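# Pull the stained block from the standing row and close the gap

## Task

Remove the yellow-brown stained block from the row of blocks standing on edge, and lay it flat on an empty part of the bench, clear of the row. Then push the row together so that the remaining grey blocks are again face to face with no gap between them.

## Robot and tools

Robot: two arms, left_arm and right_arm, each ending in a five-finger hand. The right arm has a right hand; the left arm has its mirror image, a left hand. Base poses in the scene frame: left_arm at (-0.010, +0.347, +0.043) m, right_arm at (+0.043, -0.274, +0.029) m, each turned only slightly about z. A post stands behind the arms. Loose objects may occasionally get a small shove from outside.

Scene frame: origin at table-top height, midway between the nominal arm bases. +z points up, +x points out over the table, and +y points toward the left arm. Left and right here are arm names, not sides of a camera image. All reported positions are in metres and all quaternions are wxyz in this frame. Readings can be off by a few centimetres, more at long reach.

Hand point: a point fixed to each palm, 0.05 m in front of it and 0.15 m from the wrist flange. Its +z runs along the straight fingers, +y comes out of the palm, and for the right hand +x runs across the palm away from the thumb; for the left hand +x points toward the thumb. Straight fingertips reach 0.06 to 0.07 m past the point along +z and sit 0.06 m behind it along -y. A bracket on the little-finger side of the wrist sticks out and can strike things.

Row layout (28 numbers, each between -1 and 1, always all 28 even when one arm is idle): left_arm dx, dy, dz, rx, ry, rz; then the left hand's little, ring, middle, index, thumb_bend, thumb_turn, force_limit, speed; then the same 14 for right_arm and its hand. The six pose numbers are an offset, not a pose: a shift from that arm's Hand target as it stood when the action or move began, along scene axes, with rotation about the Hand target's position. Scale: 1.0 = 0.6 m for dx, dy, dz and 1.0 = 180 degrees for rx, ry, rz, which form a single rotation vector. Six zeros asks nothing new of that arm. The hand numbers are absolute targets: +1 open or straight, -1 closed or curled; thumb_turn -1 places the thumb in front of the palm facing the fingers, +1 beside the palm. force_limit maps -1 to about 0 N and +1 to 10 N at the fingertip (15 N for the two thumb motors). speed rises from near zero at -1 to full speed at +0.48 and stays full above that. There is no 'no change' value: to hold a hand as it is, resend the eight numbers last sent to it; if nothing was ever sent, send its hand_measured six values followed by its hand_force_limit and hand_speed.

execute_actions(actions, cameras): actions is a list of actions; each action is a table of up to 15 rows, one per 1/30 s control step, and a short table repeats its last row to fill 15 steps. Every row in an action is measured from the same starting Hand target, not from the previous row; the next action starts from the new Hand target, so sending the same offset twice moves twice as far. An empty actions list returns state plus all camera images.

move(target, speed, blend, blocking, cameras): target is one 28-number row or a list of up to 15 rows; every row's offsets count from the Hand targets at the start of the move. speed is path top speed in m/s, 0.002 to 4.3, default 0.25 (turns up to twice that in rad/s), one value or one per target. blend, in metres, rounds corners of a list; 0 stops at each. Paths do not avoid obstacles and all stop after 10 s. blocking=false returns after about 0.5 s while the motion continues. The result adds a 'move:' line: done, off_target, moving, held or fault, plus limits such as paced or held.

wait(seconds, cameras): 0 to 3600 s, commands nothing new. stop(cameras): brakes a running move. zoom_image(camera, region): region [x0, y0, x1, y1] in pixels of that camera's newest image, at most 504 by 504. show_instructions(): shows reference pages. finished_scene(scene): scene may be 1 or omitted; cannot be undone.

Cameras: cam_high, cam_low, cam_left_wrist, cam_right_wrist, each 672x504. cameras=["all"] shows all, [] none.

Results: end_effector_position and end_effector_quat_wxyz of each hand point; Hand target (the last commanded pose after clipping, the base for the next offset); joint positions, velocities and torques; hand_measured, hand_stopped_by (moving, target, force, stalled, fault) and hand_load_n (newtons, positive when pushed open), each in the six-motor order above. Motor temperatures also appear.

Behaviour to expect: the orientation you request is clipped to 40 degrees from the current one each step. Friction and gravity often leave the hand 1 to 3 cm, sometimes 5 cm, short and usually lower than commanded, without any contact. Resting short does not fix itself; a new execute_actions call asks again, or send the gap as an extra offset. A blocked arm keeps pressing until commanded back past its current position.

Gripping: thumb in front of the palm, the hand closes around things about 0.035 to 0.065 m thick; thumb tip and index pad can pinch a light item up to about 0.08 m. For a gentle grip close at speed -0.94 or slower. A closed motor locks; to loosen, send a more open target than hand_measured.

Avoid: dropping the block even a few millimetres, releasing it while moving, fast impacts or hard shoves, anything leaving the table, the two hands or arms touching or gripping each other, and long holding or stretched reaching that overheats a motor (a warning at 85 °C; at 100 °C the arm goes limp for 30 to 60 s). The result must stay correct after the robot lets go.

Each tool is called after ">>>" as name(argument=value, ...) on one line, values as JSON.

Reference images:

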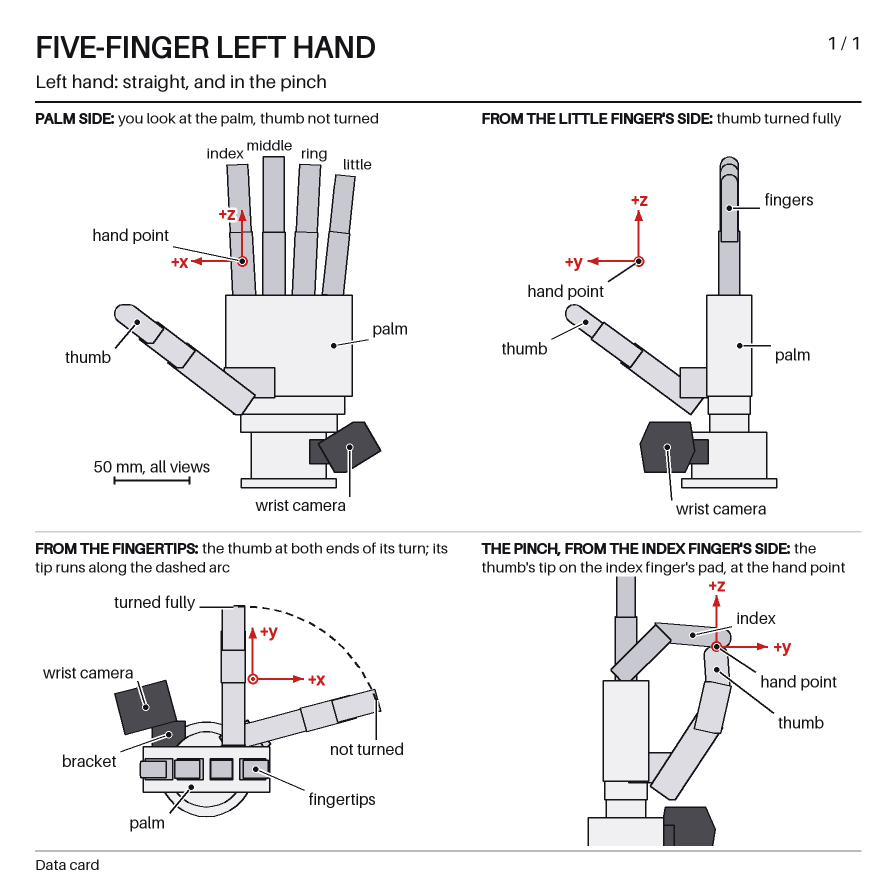

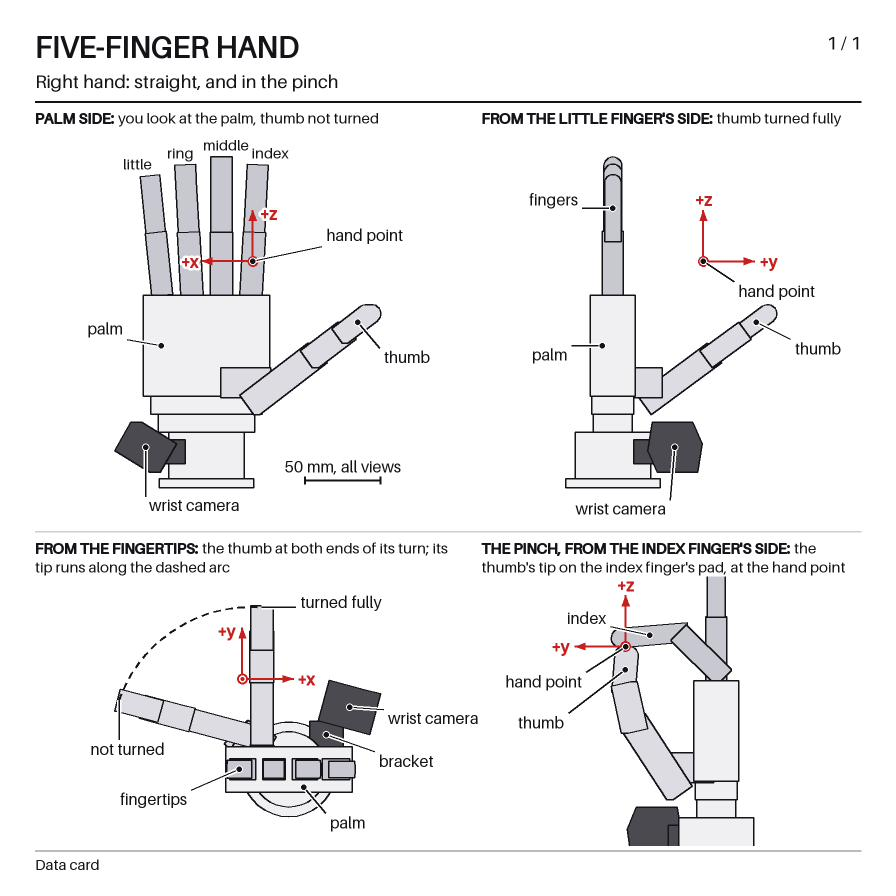

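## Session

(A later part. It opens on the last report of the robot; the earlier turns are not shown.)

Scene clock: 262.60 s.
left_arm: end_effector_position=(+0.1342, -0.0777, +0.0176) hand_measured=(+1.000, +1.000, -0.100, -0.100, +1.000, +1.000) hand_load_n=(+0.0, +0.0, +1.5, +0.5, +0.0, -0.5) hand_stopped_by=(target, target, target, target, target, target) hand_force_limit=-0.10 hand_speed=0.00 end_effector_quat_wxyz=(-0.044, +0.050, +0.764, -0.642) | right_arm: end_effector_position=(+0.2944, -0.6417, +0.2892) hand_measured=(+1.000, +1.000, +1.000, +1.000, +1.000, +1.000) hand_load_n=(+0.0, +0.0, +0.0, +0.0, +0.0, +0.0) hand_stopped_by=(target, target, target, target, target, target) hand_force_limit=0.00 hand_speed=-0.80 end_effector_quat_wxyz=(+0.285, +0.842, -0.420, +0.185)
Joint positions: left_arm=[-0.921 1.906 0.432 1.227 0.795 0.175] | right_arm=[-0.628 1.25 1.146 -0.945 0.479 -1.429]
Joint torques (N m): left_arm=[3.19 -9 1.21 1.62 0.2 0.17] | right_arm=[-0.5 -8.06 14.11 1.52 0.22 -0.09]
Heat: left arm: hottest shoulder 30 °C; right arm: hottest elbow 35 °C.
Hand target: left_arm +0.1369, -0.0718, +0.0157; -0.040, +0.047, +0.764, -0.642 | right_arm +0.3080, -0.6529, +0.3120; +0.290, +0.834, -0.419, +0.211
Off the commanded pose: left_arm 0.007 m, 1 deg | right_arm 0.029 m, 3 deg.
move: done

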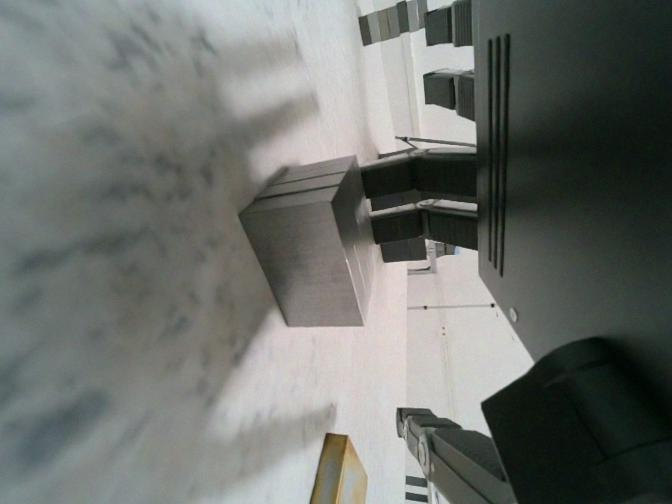

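>>> move(target=[[0.0,0.009,0.0,0,0,0, 1,1,-0.1,-0.1,1,1, -0.1,0, 0,0,0,0,0,0, 1,1,1,1,1,1, 0,-0.8]], speed=0.03, cameras=["cam_left_wrist"])

>>> zoom_image(camera="cam_left_wrist", region=[240, 120, 400, 280])

Scene clock: 263.37 s.
left_arm: end_effector_position=(+0.1343, -0.0726, +0.0174) hand_measured=(+1.000, +1.000, -0.100, -0.100, +1.000, +1.000) hand_load_n=(+0.0, +0.0, +2.0, +0.5, +0.0, -0.5) hand_stopped_by=(target, target, target, target, target, target) hand_force_limit=-0.10 hand_speed=0.00 end_effector_quat_wxyz=(-0.045, +0.049, +0.763, -0.642) | right_arm: end_effector_position=(+0.2944, -0.6417, +0.2892) hand_measured=(+1.000, +1.000, +1.000, +1.000, +1.000, +1.000) hand_load_n=(+0.0, +0.0, +0.0, +0.0, -0.5, +0.5) hand_stopped_by=(target, target, target, target, target, target) hand_force_limit=0.00 hand_speed=-0.80 end_effector_quat_wxyz=(+0.285, +0.842, -0.420, +0.185)
Joint positions: left_arm=[-0.91 1.906 0.422 1.236 0.807 0.175] | right_arm=[-0.628 1.25 1.146 -0.945 0.479 -1.429]
Joint torques (N m): left_arm=[2.9 -9.41 0.91 1.54 0.19 0.14] | right_arm=[-0.5 -7.36 14.16 1.37 0.24 -0.11]
Heat: left arm: hottest shoulder 30 °C; right arm: hottest elbow 35 °C.
Hand target: left_arm +0.1368, -0.0663, +0.0157; -0.040, +0.047, +0.764, -0.642 | right_arm +0.3080, -0.6529, +0.3120; +0.290, +0.834, -0.419, +0.211
Off the commanded pose: left_arm 0.007 m, 1 deg | right_arm 0.029 m, 3 deg.
move: done

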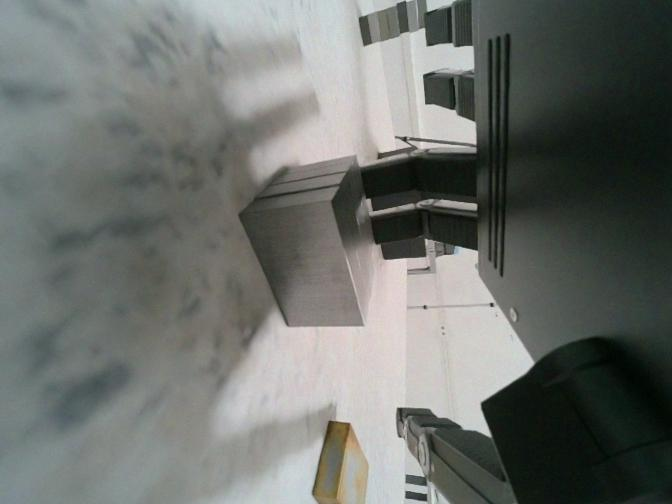

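Scaled by 3.150 from the camera's image (finer frame: 960x720).

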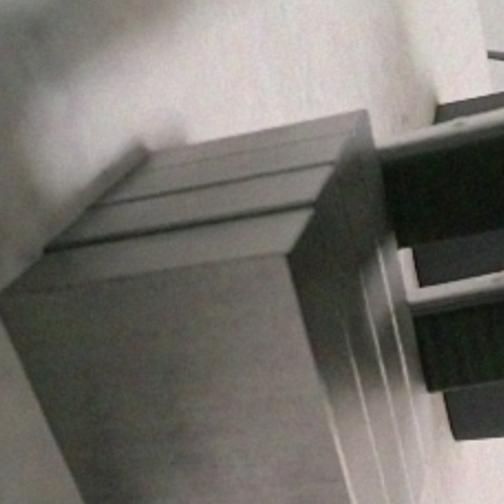

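>>> move(target=[[0.0,-0.04,0.003,0,0,0, 1,1,-0.1,-0.1,1,1, -0.1,0, 0,0,0,0,0,0, 1,1,1,1,1,1, 0,-0.8],[0.0,-0.04,0.10,0,0,0, 1,1,-0.1,-0.1,1,1, -0.1,0, 0,0,0,0,0,0, 1,1,1,1,1,1, 0,-0.8],[0.06,0.12,0.14,0,0,0, 1,1,-0.1,-0.1,1,1, -0.1,0, 0,0,0,0,0,0, 1,1,1,1,1,1, 0,-0.8]], speed=[0.04,0.08,0.12], blend=[0,0.02,0], cameras=["cam_left_wrist","cam_high"])

>>> zoom_image(camera="cam_high", region=[182, 242, 222, 282])

>>> zoom_image(camera="cam_left_wrist", region=[160, 140, 320, 300])

Scene clock: 267.23 s.
left_arm: end_effector_position=(+0.1719, +0.0044, +0.0974) hand_measured=(+1.000, +1.000, -0.100, -0.100, +1.000, +1.000) hand_load_n=(-0.5, +0.0, +0.0, +0.0, +0.0, -0.5) hand_stopped_by=(target, target, target, target, target, target) hand_force_limit=-0.10 hand_speed=0.00 end_effector_quat_wxyz=(-0.045, +0.041, +0.765, -0.641) | right_arm: end_effector_position=(+0.2944, -0.6417, +0.2892) hand_measured=(+1.000, +1.000, +1.000, +1.000, +1.000, +1.000) hand_load_n=(+0.0, +0.0, +0.0, +0.0, +0.0, +0.0) hand_stopped_by=(target, target, target, target, target, target) hand_force_limit=0.00 hand_speed=-0.80 end_effector_quat_wxyz=(+0.285, +0.842, -0.420, +0.185)
Joint positions: left_arm=[-0.64 1.461 0.358 0.743 1.055 0.3] | right_arm=[-0.628 1.25 1.146 -0.945 0.479 -1.429]
Joint torques (N m): left_arm=[2.02 -6.71 4.36 0.62 0.29 0.19] | right_arm=[-1.03 -7.82 14.15 1.48 0.2 -0.09]
Heat: left arm: hottest shoulder 30 °C; right arm: hottest elbow 35 °C.
Hand target: left_arm +0.1729, +0.0056, +0.0999; -0.039, +0.047, +0.764, -0.642 | right_arm +0.3080, -0.6529, +0.3120; +0.290, +0.834, -0.419, +0.211
Off the commanded pose: left_arm 0.003 m, 1 deg | right_arm 0.029 m, 3 deg.
move: done
Images, in order (width x height): cam_high 672x504, cam_left_wrist 672x504.

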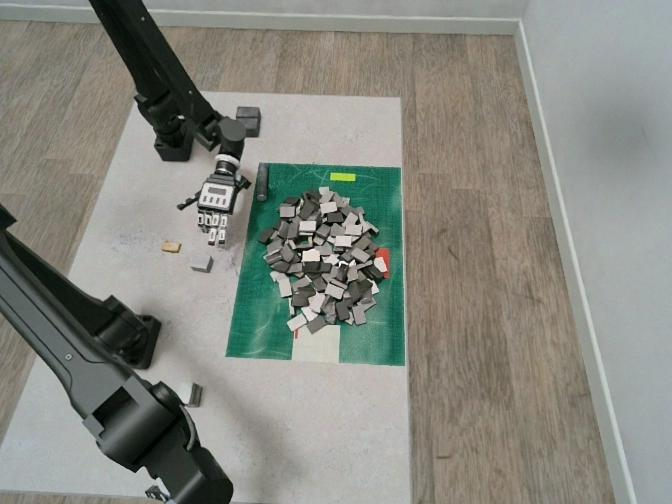

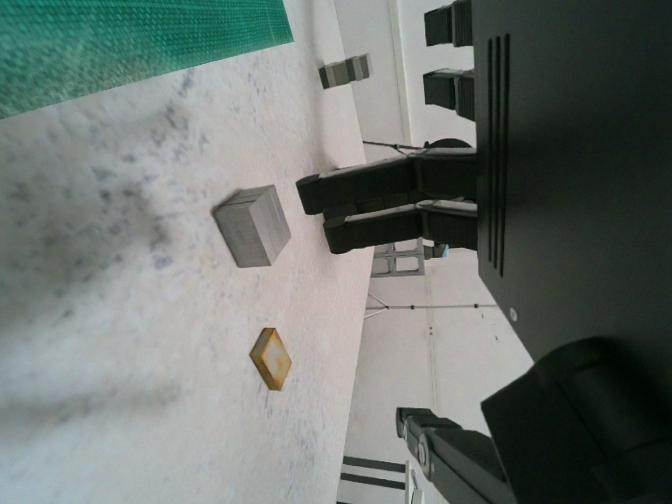

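Scaled by 12.600 from the camera's image (finer frame: 960x720).

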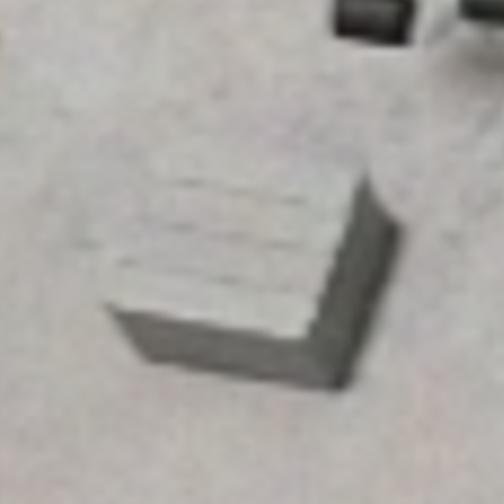

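Scaled by 3.150 from the camera's image (finer frame: 960x720).

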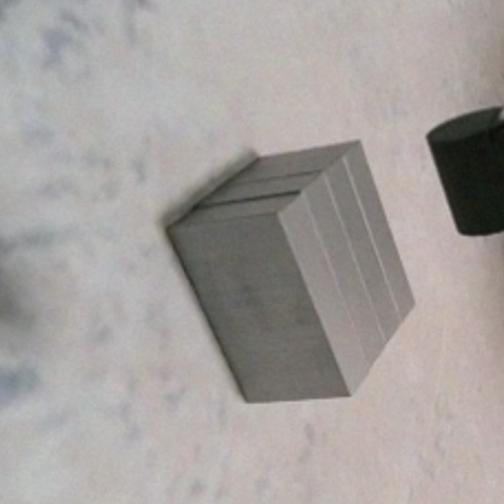

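>>> move(target=[[-0.1965,-0.026,-0.06,0,0,0.039, 1,1,1,0,1,1, -0.1,0, 0,0,0,0,0,0, 1,1,1,1,1,1, 0,-0.8]], speed=0.12, cameras=["cam_left_wrist","cam_high"])

>>> zoom_image(camera="cam_high", region=[152, 222, 212, 272])

Scene clock: 271.03 s.
left_arm: end_effector_position=(+0.0587, -0.0114, +0.0662) hand_measured=(+1.000, +1.000, +1.000, +0.000, +1.000, +1.000) hand_load_n=(+0.0, +0.0, +0.0, +0.0, +0.0, +0.0) hand_stopped_by=(target, target, target, target, target, target) hand_force_limit=-0.10 hand_speed=0.00 end_effector_quat_wxyz=(+0.006, +0.005, +0.765, -0.644) | right_arm: end_effector_position=(+0.2944, -0.6417, +0.2892) hand_measured=(+1.000, +1.000, +1.000, +1.000, +1.000, +1.000) hand_load_n=(+0.0, +0.0, +0.0, +0.0, +0.0, +0.0) hand_stopped_by=(target, target, target, target, target, target) hand_force_limit=0.00 hand_speed=-0.80 end_effector_quat_wxyz=(+0.285, +0.842, -0.420, +0.185)
Joint positions: left_arm=[-1.089 1.559 0.105 1.26 0.498 0.11] | right_arm=[-0.628 1.25 1.146 -0.945 0.479 -1.429]
Joint torques (N m): left_arm=[1.73 -2.67 1.92 1.95 -0.03 -0.04] | right_arm=[-1.14 -7.53 13.97 1.58 0.21 -0.09]
Heat: left arm: hottest shoulder 30 °C; right arm: hottest elbow 35 °C.
Hand target: left_arm +0.0550, -0.0099, +0.0638; +0.000, +0.000, +0.766, -0.643 | right_arm +0.3080, -0.6529, +0.3120; +0.290, +0.834, -0.419, +0.211
Off the commanded pose: left_arm 0.005 m, 1 deg | right_arm 0.029 m, 3 deg.
move: done
Images, in order (width x height): cam_high 672x504, cam_left_wrist 672x504.

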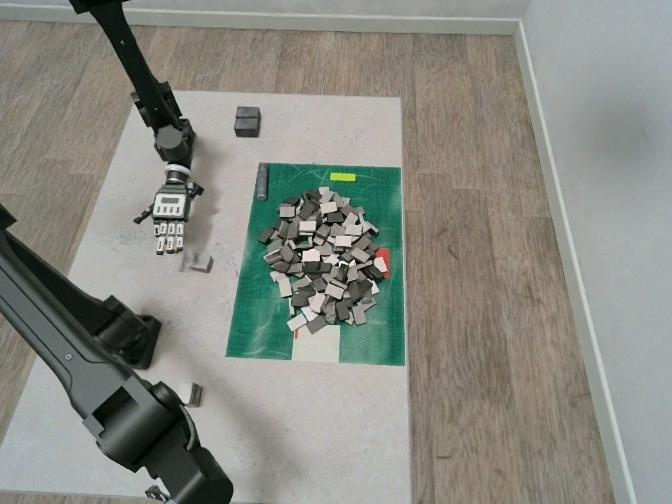

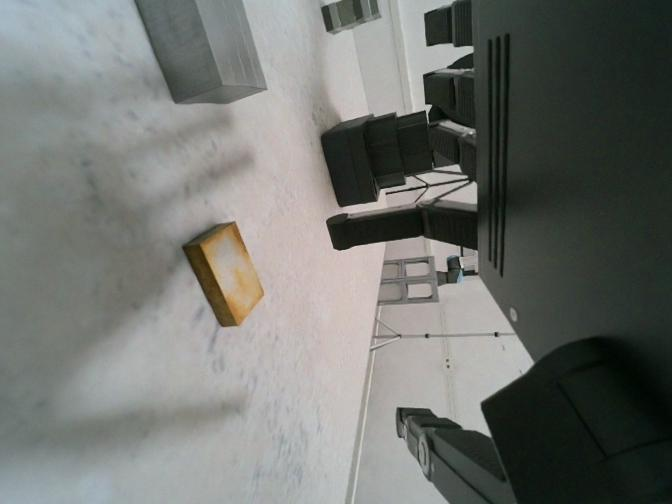

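Scaled by 8.400 from the camera's image (finer frame: 960x720).

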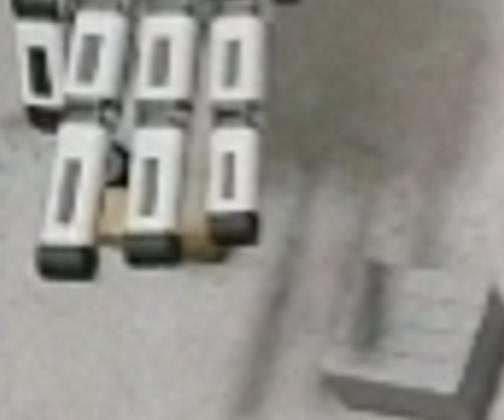

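>>> move(target=[[0,0,-0.075,0,0,0, 1,1,1,0,1,1, -0.1,0, 0,0,0,0,0,0, 1,1,1,1,1,1, 0,-0.8],[0,0,-0.091,0,0,0, 1,1,1,0,1,1, -0.1,0, 0,0,0,0,0,0, 1,1,1,1,1,1, 0,-0.8],[-0.05,-0.026,-0.091,0,0,0, 1,1,1,0,1,1, -0.1,0, 0,0,0,0,0,0, 1,1,1,1,1,1, 0,-0.8]], speed=[0.06,0.03,0.04], cameras=["cam_left_wrist","cam_high"])

>>> zoom_image(camera="cam_high", region=[152, 222, 212, 272])

Scene clock: 282.83 s.
left_arm: end_effector_position=(+0.0282, -0.0253, +0.0141) hand_measured=(+1.000, +1.000, +1.000, +0.000, +1.000, +1.000) hand_load_n=(+0.0, +0.0, +0.0, +0.0, +0.0, +0.0) hand_stopped_by=(target, target, target, target, target, target) hand_force_limit=-0.10 hand_speed=0.00 end_effector_quat_wxyz=(+0.004, +0.009, +0.778, -0.628) | right_arm: end_effector_position=(+0.2944, -0.6417, +0.2892) hand_measured=(+1.000, +1.000, +1.000, +1.000, +1.000, +1.000) hand_load_n=(+0.0, +0.0, +0.0, +0.5, -0.5, +0.0) hand_stopped_by=(target, target, target, target, target, target) hand_force_limit=0.00 hand_speed=-0.80 end_effector_quat_wxyz=(+0.285, +0.842, -0.420, +0.185)
Joint positions: left_arm=[-1.255 1.931 0.138 1.567 0.339 0.095] | right_arm=[-0.628 1.25 1.146 -0.945 0.479 -1.429]
Joint torques (N m): left_arm=[1.03 -5.19 0.2 1.17 -0.07 -0.04] | right_arm=[-0.56 -7.53 14.17 1.44 0.23 -0.1]
Heat: left arm: hottest shoulder 30 °C; right arm: hottest elbow 35 °C.
Hand target: left_arm +0.0250, -0.0256, +0.0092; +0.000, +0.000, +0.766, -0.643 | right_arm +0.3080, -0.6529, +0.3120; +0.290, +0.834, -0.419, +0.211
Off the commanded pose: left_arm 0.006 m, 3 deg | right_arm 0.029 m, 3 deg.
joint read past its limit (left arm) — joint 4 (wrist pitch), upper limit.
joint sent to its limit (left arm) — joint 4 (wrist pitch), upper limit. The joint targets are off in orientation, not in position.
move: off_target (left_arm)
Images, in order (width x height): cam_high 672x504, cam_left_wrist 672x504.

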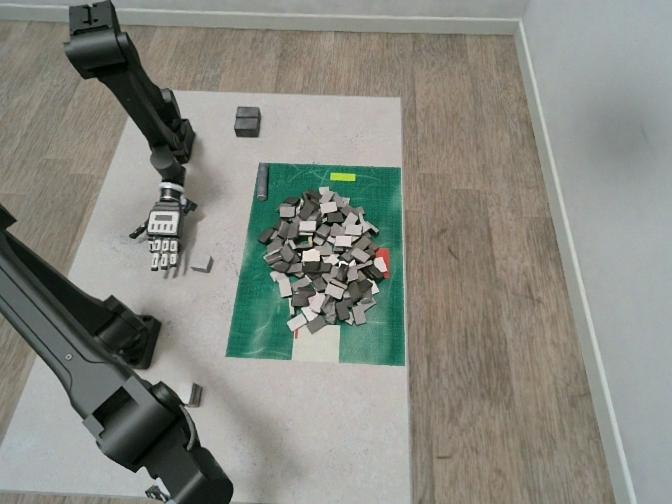

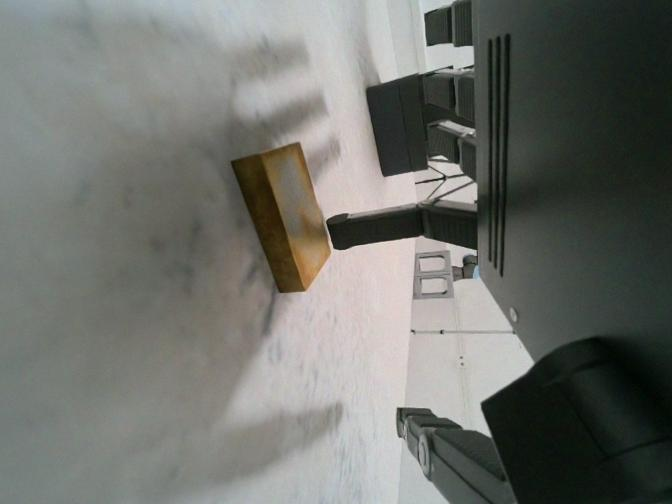

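Scaled by 8.400 from the camera's image (finer frame: 960x720).

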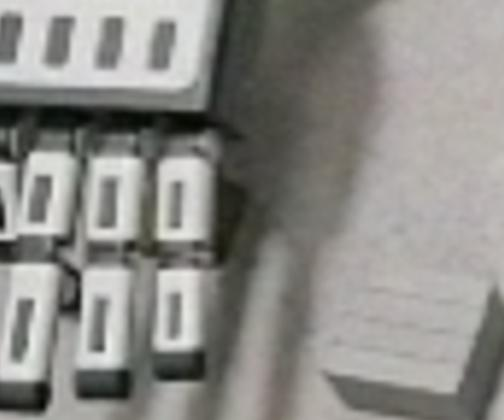

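>>> move(target=[[0,0,0.08,0,0,0, 1,1,1,0,1,1, -0.1,0, 0,0,0,0,0,0, 1,1,1,1,1,1, 0,-0.8],[0.1,0.05,0.12,0,0,0, 1,1,1,0,1,1, -0.1,0, 0,0,0,0,0,0, 1,1,1,1,1,1, 0,-0.8]], speed=0.08, blend=[0.01,0], cameras=["cam_left_wrist","cam_high"])

>>> zoom_image(camera="cam_high", region=[152, 222, 222, 282])

Scene clock: 285.47 s.
left_arm: end_effector_position=(+0.0788, +0.0084, +0.0760) hand_measured=(+1.000, +1.000, +1.000, +0.000, +1.000, +1.000) hand_load_n=(+0.0, +0.0, +0.0, +0.0, +0.0, +0.0) hand_stopped_by=(target, target, target, target, target, target) hand_force_limit=-0.10 hand_speed=0.00 end_effector_quat_wxyz=(-0.010, -0.007, +0.770, -0.638) | right_arm: end_effector_position=(+0.2944, -0.6417, +0.2892) hand_measured=(+1.000, +1.000, +1.000, +1.000, +1.000, +1.000) hand_load_n=(+0.0, +0.0, +0.0, +0.0, +0.0, +0.0) hand_stopped_by=(target, target, target, target, target, target) hand_force_limit=0.00 hand_speed=-0.80 end_effector_quat_wxyz=(+0.285, +0.842, -0.420, +0.185)
Joint positions: left_arm=[-0.938 1.427 0.103 1.089 0.653 0.12] | right_arm=[-0.628 1.25 1.146 -0.945 0.479 -1.429]
Joint torques (N m): left_arm=[2.55 -4.66 4.08 0.92 0.15 0.18] | right_arm=[-0.79 -7.41 14.12 1.59 0.21 -0.07]
Motor temperatures (°C): left_arm=[25 30 28 24 29 24] | right_arm=[27 28 36 26 26 24]
Heat: left arm: hottest shoulder 30 °C; right arm: hottest elbow 36 °C.
Hand target: left_arm +0.0849, +0.0045, +0.0812; +0.000, +0.000, +0.766, -0.643 | right_arm +0.3080, -0.6529, +0.3120; +0.290, +0.834, -0.419, +0.211
Off the commanded pose: left_arm 0.009 m, 2 deg | right_arm 0.029 m, 3 deg.
move: done
Images, in order (width x height): cam_high 672x504, cam_left_wrist 672x504.

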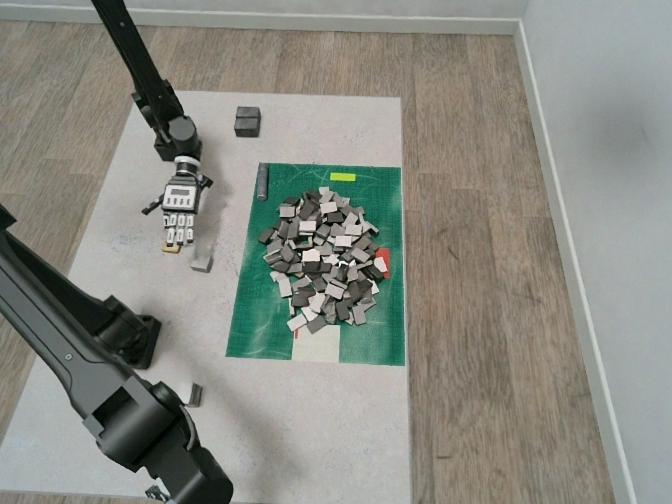

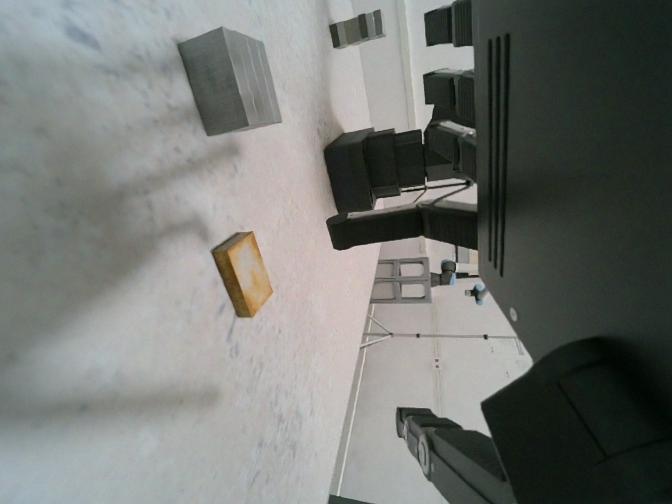

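Scaled by 7.200 from the camera's image (finer frame: 960x720).

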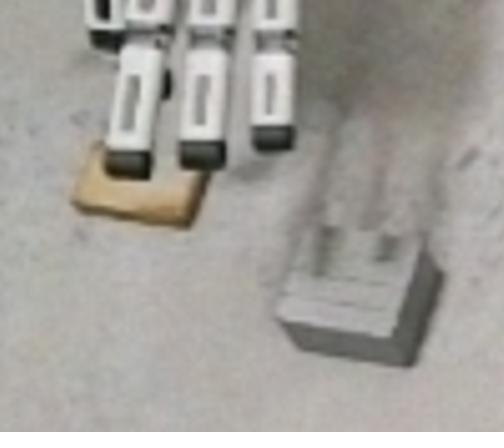

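>>> move(target=[[-0.050,-0.004,-0.06,0,0,0, 1,1,1,0,1,1, -0.1,0, 0,0,0,0,0,0, 1,1,1,1,1,1, 0,-0.8],[-0.050,-0.004,-0.096,0,0,0, 1,1,1,0,1,1, -0.1,0, 0,0,0,0,0,0, 1,1,1,1,1,1, 0,-0.8]], speed=0.05, cameras=["cam_left_wrist","cam_high"])

>>> zoom_image(camera="cam_high", region=[152, 222, 222, 282])

Scene clock: 289.10 s.
left_arm: end_effector_position=(+0.0571, +0.0041, +0.0246) hand_measured=(+1.000, +1.000, +1.000, +0.000, +1.000, +1.000) hand_load_n=(+0.0, +0.0, +0.0, +0.0, +0.0, +0.0) hand_stopped_by=(target, target, target, target, target, target) hand_force_limit=-0.10 hand_speed=0.00 end_effector_quat_wxyz=(-0.002, -0.003, +0.776, -0.631) | right_arm: end_effector_position=(+0.2944, -0.6417, +0.2892) hand_measured=(+1.000, +1.000, +1.000, +1.000, +1.000, +1.000) hand_load_n=(+0.0, +0.0, +0.0, +0.0, +0.0, +0.0) hand_stopped_by=(target, target, target, target, target, target) hand_force_limit=0.00 hand_speed=-0.80 end_effector_quat_wxyz=(+0.285, +0.842, -0.420, +0.185)
Joint positions: left_arm=[-1.057 1.879 0.093 1.547 0.528 0.116] | right_arm=[-0.628 1.25 1.146 -0.945 0.479 -1.429]
Joint torques (N m): left_arm=[0.97 -4.54 0.02 1.85 0.11 0.13] | right_arm=[-0.79 -7.18 14.23 1.57 0.21 -0.11]
Heat: left arm: hottest shoulder 30 °C; right arm: hottest elbow 36 °C.
Hand target: left_arm +0.0550, +0.0021, +0.0237; +0.000, +0.000, +0.766, -0.643 | right_arm +0.3080, -0.6529, +0.3120; +0.290, +0.834, -0.419, +0.211
Off the commanded pose: left_arm 0.003 m, 2 deg | right_arm 0.029 m, 3 deg.
joint sent to its limit (left arm) — joint 4 (wrist pitch), upper limit. The joint targets still meet the commanded pose.
move: done
Images, in order (width x height): cam_high 672x504, cam_left_wrist 672x504.

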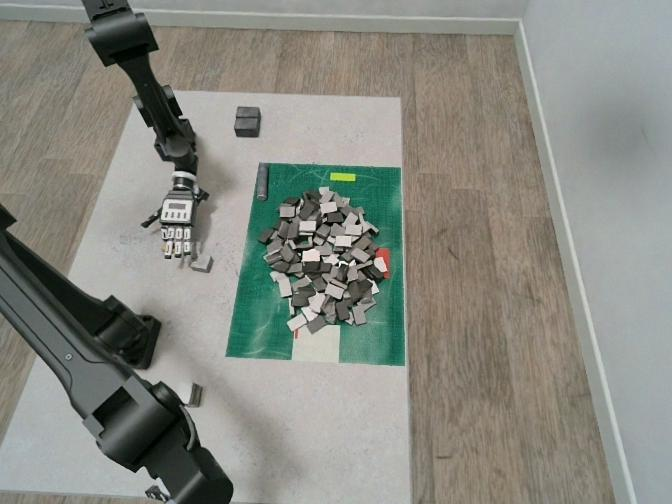

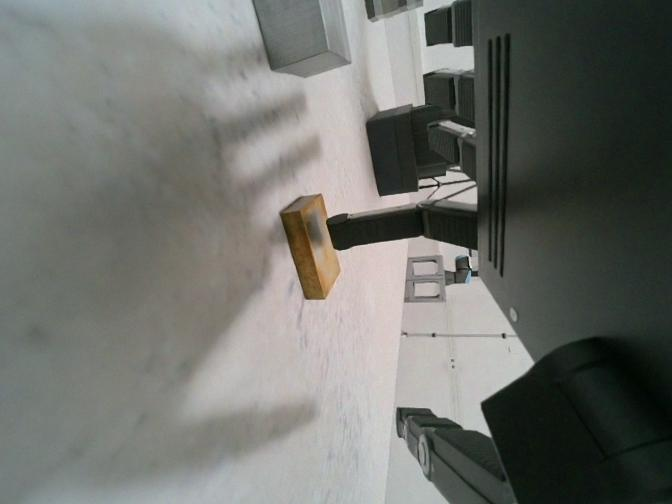

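Scaled by 7.200 from the camera's image (finer frame: 960x720).

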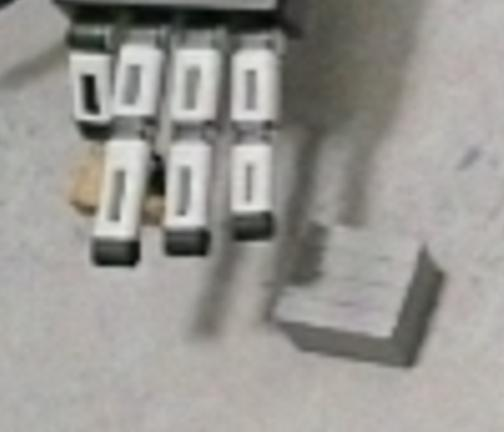

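>>> move(target=[[0,0,-0.026,0,0,0, 1,1,1,0,1,1, -0.1,0, 0,0,0,0,0,0, 1,1,1,1,1,1, 0,-0.8],[-0.04,-0.01,-0.028,0,0,0, 1,1,1,0,1,1, -0.1,0, 0,0,0,0,0,0, 1,1,1,1,1,1, 0,-0.8]], speed=0.03, cameras=["cam_left_wrist","cam_high"])

>>> zoom_image(camera="cam_high", region=[142, 222, 212, 282])

Scene clock: 291.60 s.
left_arm: end_effector_position=(+0.0477, -0.0090, +0.0192) hand_measured=(+1.000, +1.000, +1.000, +0.000, +1.000, +1.000) hand_load_n=(+0.0, +0.0, +0.0, -2.5, +0.0, +0.0) hand_stopped_by=(target, target, target, target, target, target) hand_force_limit=-0.10 hand_speed=0.00 end_effector_quat_wxyz=(+0.016, -0.001, +0.778, -0.628) | right_arm: end_effector_position=(+0.2944, -0.6417, +0.2892) hand_measured=(+1.000, +1.000, +1.000, +1.000, +1.000, +1.000) hand_load_n=(+0.0, +0.0, +0.0, +0.0, +0.0, +0.0) hand_stopped_by=(target, target, target, target, target, target) hand_force_limit=0.00 hand_speed=-0.80 end_effector_quat_wxyz=(+0.285, +0.842, -0.420, +0.185)
Joint positions: left_arm=[-1.16 1.905 0.107 1.567 0.403 0.116] | right_arm=[-0.628 1.25 1.146 -0.945 0.479 -1.429]
Joint torques (N m): left_arm=[-0.09 -3.08 -0.47 1.24 0.32 -0.02] | right_arm=[-0.91 -7.41 14.19 1.61 0.23 -0.11]
Heat: left arm: hottest shoulder 30 °C; right arm: hottest elbow 36 °C.
Hand target: left_arm +0.0309, -0.0040, +0.0069; +0.000, +0.000, +0.766, -0.643 | right_arm +0.3080, -0.6529, +0.3120; +0.290, +0.834, -0.419, +0.211
Off the commanded pose: left_arm 0.021 m, 3 deg | right_arm 0.029 m, 3 deg.
joint read past its limit (left arm) — joint 4 (wrist pitch), upper limit.
joint sent to its limit (left arm) — joint 4 (wrist pitch), upper limit. The joint targets are off in orientation, not in position.
move: off_target (left_arm)
Images, in order (width x height): cam_high 672x504, cam_left_wrist 672x504.

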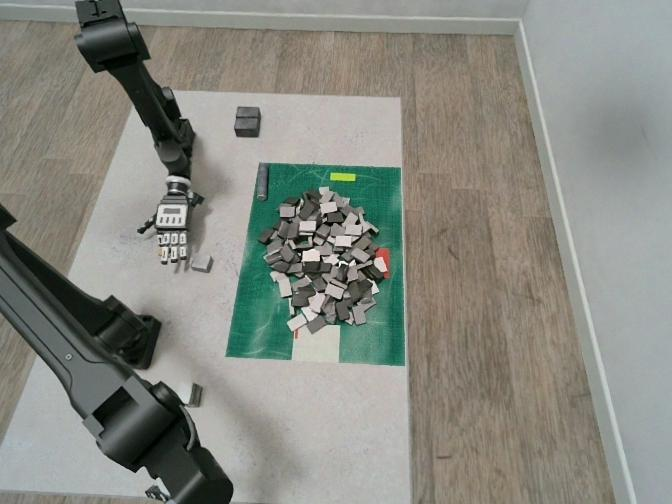

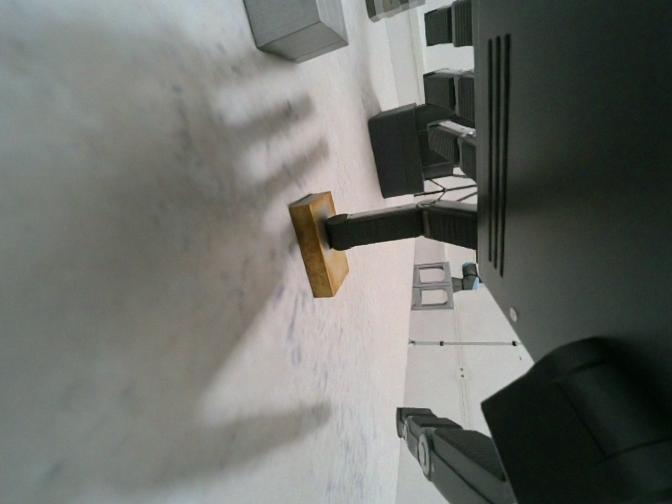

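Scaled by 7.200 from the camera's image (finer frame: 960x720).

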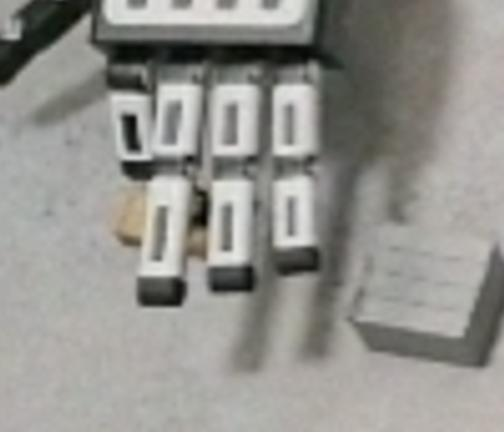

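>>> move(target=[[-0.09,-0.04,0.0,0,0,0, 1,1,1,0,1,1, -0.1,0, 0,0,0,0,0,0, 1,1,1,1,1,1, 0,-0.8]], speed=0.04, cameras=["cam_left_wrist","cam_high"])

>>> zoom_image(camera="cam_high", region=[132, 222, 202, 282])

Scene clock: 293.93 s.
left_arm: end_effector_position=(-0.0132, -0.0338, +0.0200) hand_measured=(+1.000, +1.000, +1.000, +0.000, +1.000, +1.000) hand_load_n=(+0.0, +0.0, +0.0, +0.0, +0.0, -0.5) hand_stopped_by=(target, target, target, target, target, target) hand_force_limit=-0.10 hand_speed=0.00 end_effector_quat_wxyz=(+0.013, +0.002, +0.777, -0.629) | right_arm: end_effector_position=(+0.2944, -0.6417, +0.2892) hand_measured=(+1.000, +1.000, +1.000, +1.000, +1.000, +1.000) hand_load_n=(+0.0, +0.0, +0.0, +0.0, -0.5, +0.0) hand_stopped_by=(target, target, target, target, target, target) hand_force_limit=0.00 hand_speed=-0.80 end_effector_quat_wxyz=(+0.285, +0.842, -0.420, +0.185)
Joint positions: left_arm=[-1.481 1.903 0.126 1.567 0.097 0.043] | right_arm=[-0.628 1.25 1.146 -0.945 0.479 -1.429]
Joint torques (N m): left_arm=[0.67 -3.9 -0.03 1.28 0.18 -0.04] | right_arm=[-0.91 -7.41 14.04 1.43 0.2 -0.07]
Heat: left arm: hottest shoulder 30 °C; right arm: hottest elbow 36 °C.
Hand target: left_arm -0.0230, -0.0280, +0.0068; +0.000, +0.000, +0.766, -0.643 | right_arm +0.3080, -0.6529, +0.3120; +0.290, +0.834, -0.419, +0.211
Off the commanded pose: left_arm 0.017 m, 3 deg | right_arm 0.029 m, 3 deg.
joint read past its limit (left arm) — joint 4 (wrist pitch), upper limit.
joint sent to its limit (left arm) — joint 4 (wrist pitch), upper limit. The joint targets are off in orientation, not in position.
move: off_target (left_arm)
Images, in order (width x height): cam_high 672x504, cam_left_wrist 672x504.

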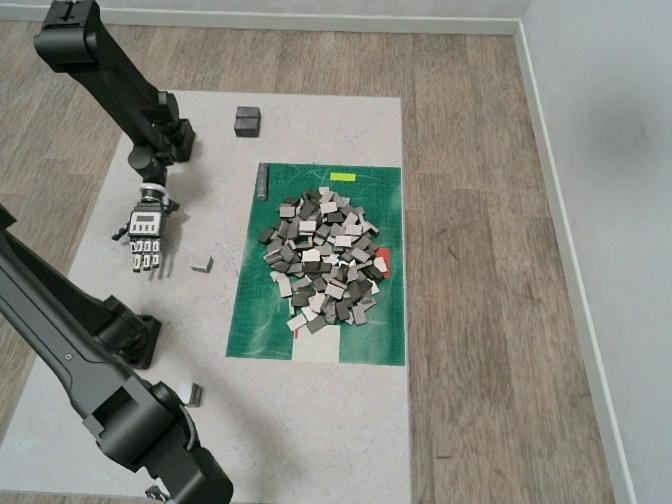

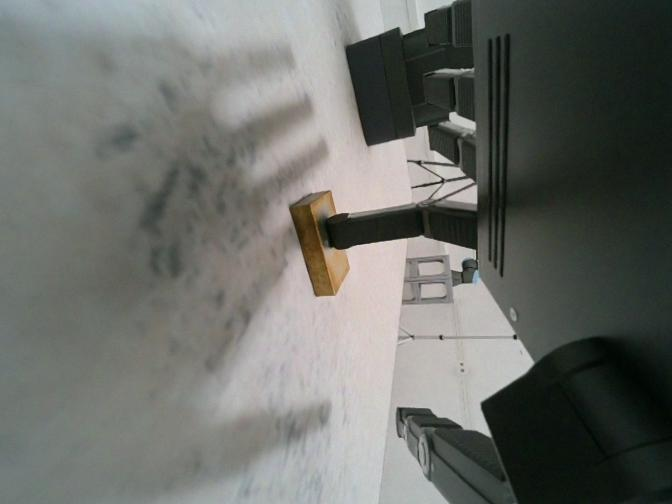

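Scaled by 7.200 from the camera's image (finer frame: 960x720).

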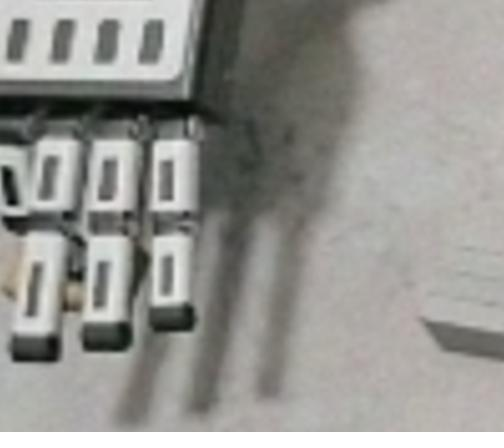

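>>> move(target=[[0.005,0.0,0.04,0,0,0, 1,1,1,0,1,1, -0.1,0, 0,0,0,0,0,0, 1,1,1,1,1,1, 0,-0.8],[0.1,0.12,0.25,0,0,0, 1,1,1,1,1,1, -0.1,0, 0,0,0,0,0,0, 1,1,1,1,1,1, 0,-0.8],[0.38,0.3,0.25,0,0,0, 1,1,1,1,1,1, -0.1,0, 0,0,0,0,0,0, 1,1,1,1,1,1, 0,-0.8]], speed=[0.05,0.12,0.15], blend=[0.01,0.03,0], cameras=["all"])

>>> zoom_image(camera="cam_high", region=[122, 222, 222, 282])

>>> zoom_image(camera="cam_high", region=[182, 242, 222, 282])

Scene clock: 301.17 s.
left_arm: end_effector_position=(+0.1921, +0.1547, +0.1485) hand_measured=(+1.000, +1.000, +1.000, +1.000, +1.000, +1.000) hand_load_n=(+0.0, +0.0, +0.0, +0.0, +0.0, +0.0) hand_stopped_by=(target, target, target, target, target, target) hand_force_limit=-0.10 hand_speed=0.00 end_effector_quat_wxyz=(-0.007, -0.014, +0.766, -0.643) | right_arm: end_effector_position=(+0.2944, -0.6417, +0.2892) hand_measured=(+1.000, +1.000, +1.000, +1.000, +1.000, +1.000) hand_load_n=(+0.0, +0.0, +0.0, +0.0, +0.0, +0.0) hand_stopped_by=(target, target, target, target, target, target) hand_force_limit=0.00 hand_speed=-0.80 end_effector_quat_wxyz=(+0.285, +0.842, -0.420, +0.185)
Joint positions: left_arm=[-0.071 1.094 0.449 -0.644 1.39 1.254] | right_arm=[-0.628 1.25 1.146 -0.945 0.479 -1.429]
Joint torques (N m): left_arm=[1.49 -0.91 9.33 -0.09 0.72 0.22] | right_arm=[-0.62 -8 13.94 1.47 0.21 -0.1]
Heat: left arm: hottest shoulder 30 °C; right arm: hottest elbow 36 °C.
Hand target: left_arm +0.2050, +0.1520, +0.1568; +0.000, +0.000, +0.766, -0.643 | right_arm +0.3080, -0.6529, +0.3120; +0.290, +0.834, -0.419, +0.211
Off the commanded pose: left_arm 0.016 m, 2 deg | right_arm 0.029 m, 3 deg.
move: off_target (left_arm); blend cut to 0 m at target 2; target 2's new numbers were sent with left_arm's hand 0.028 m and 3 deg from that target

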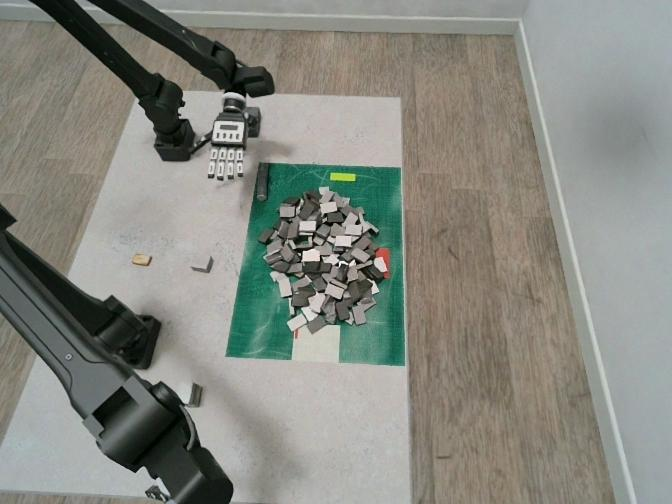

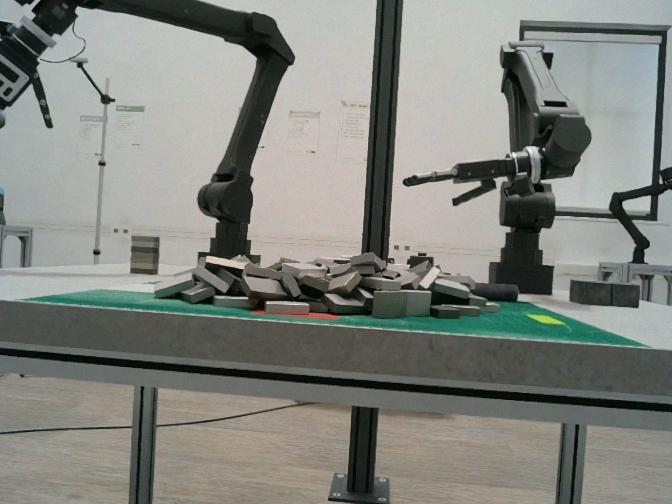

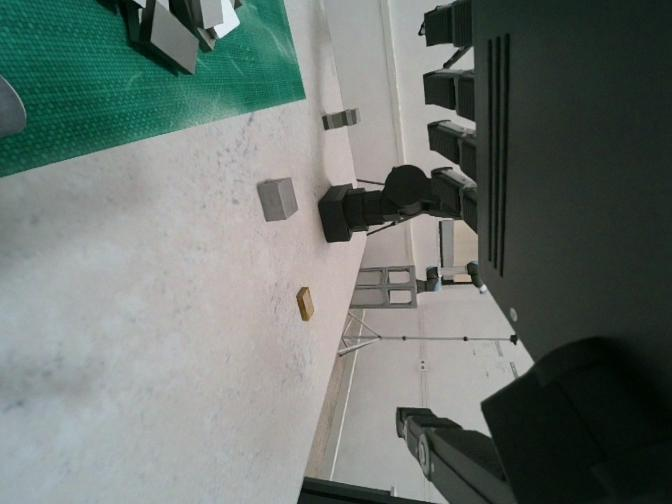

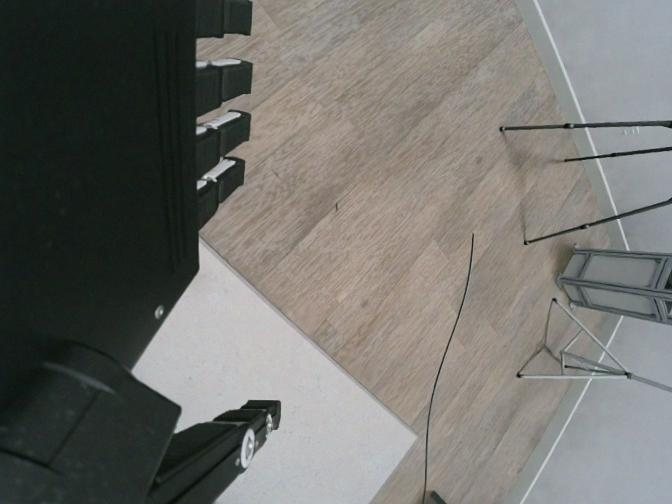

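Scaled by 5.040 from the camera's image (finer frame: 960x720).

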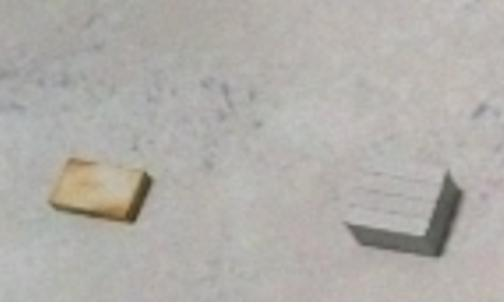

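Scaled by 12.600 from the camera's image (finer frame: 960x720).

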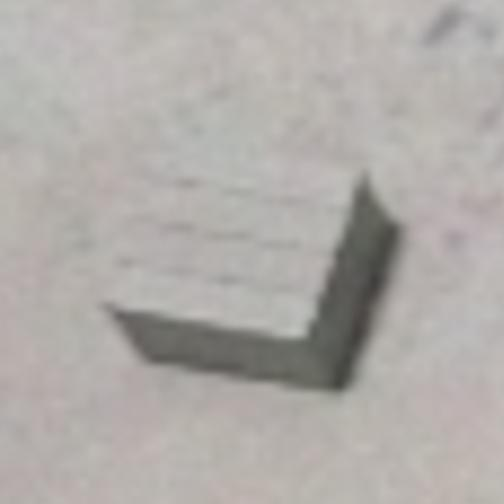

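>>> zoom_image(camera="cam_left_wrist", region=[245, 165, 315, 235])

Scaled by 7.200 from the camera's image (finer frame: 960x720).

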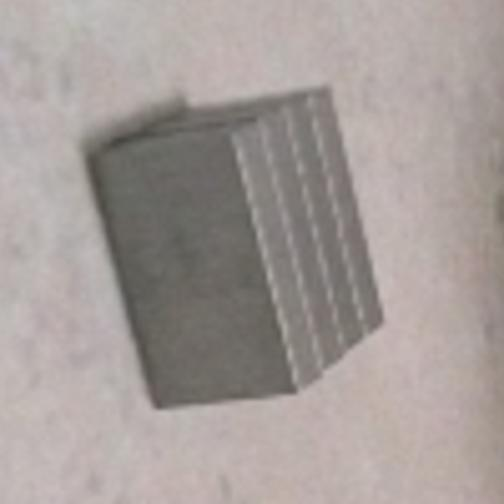

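>>> finished_scene()

The scene is finished: the task was done.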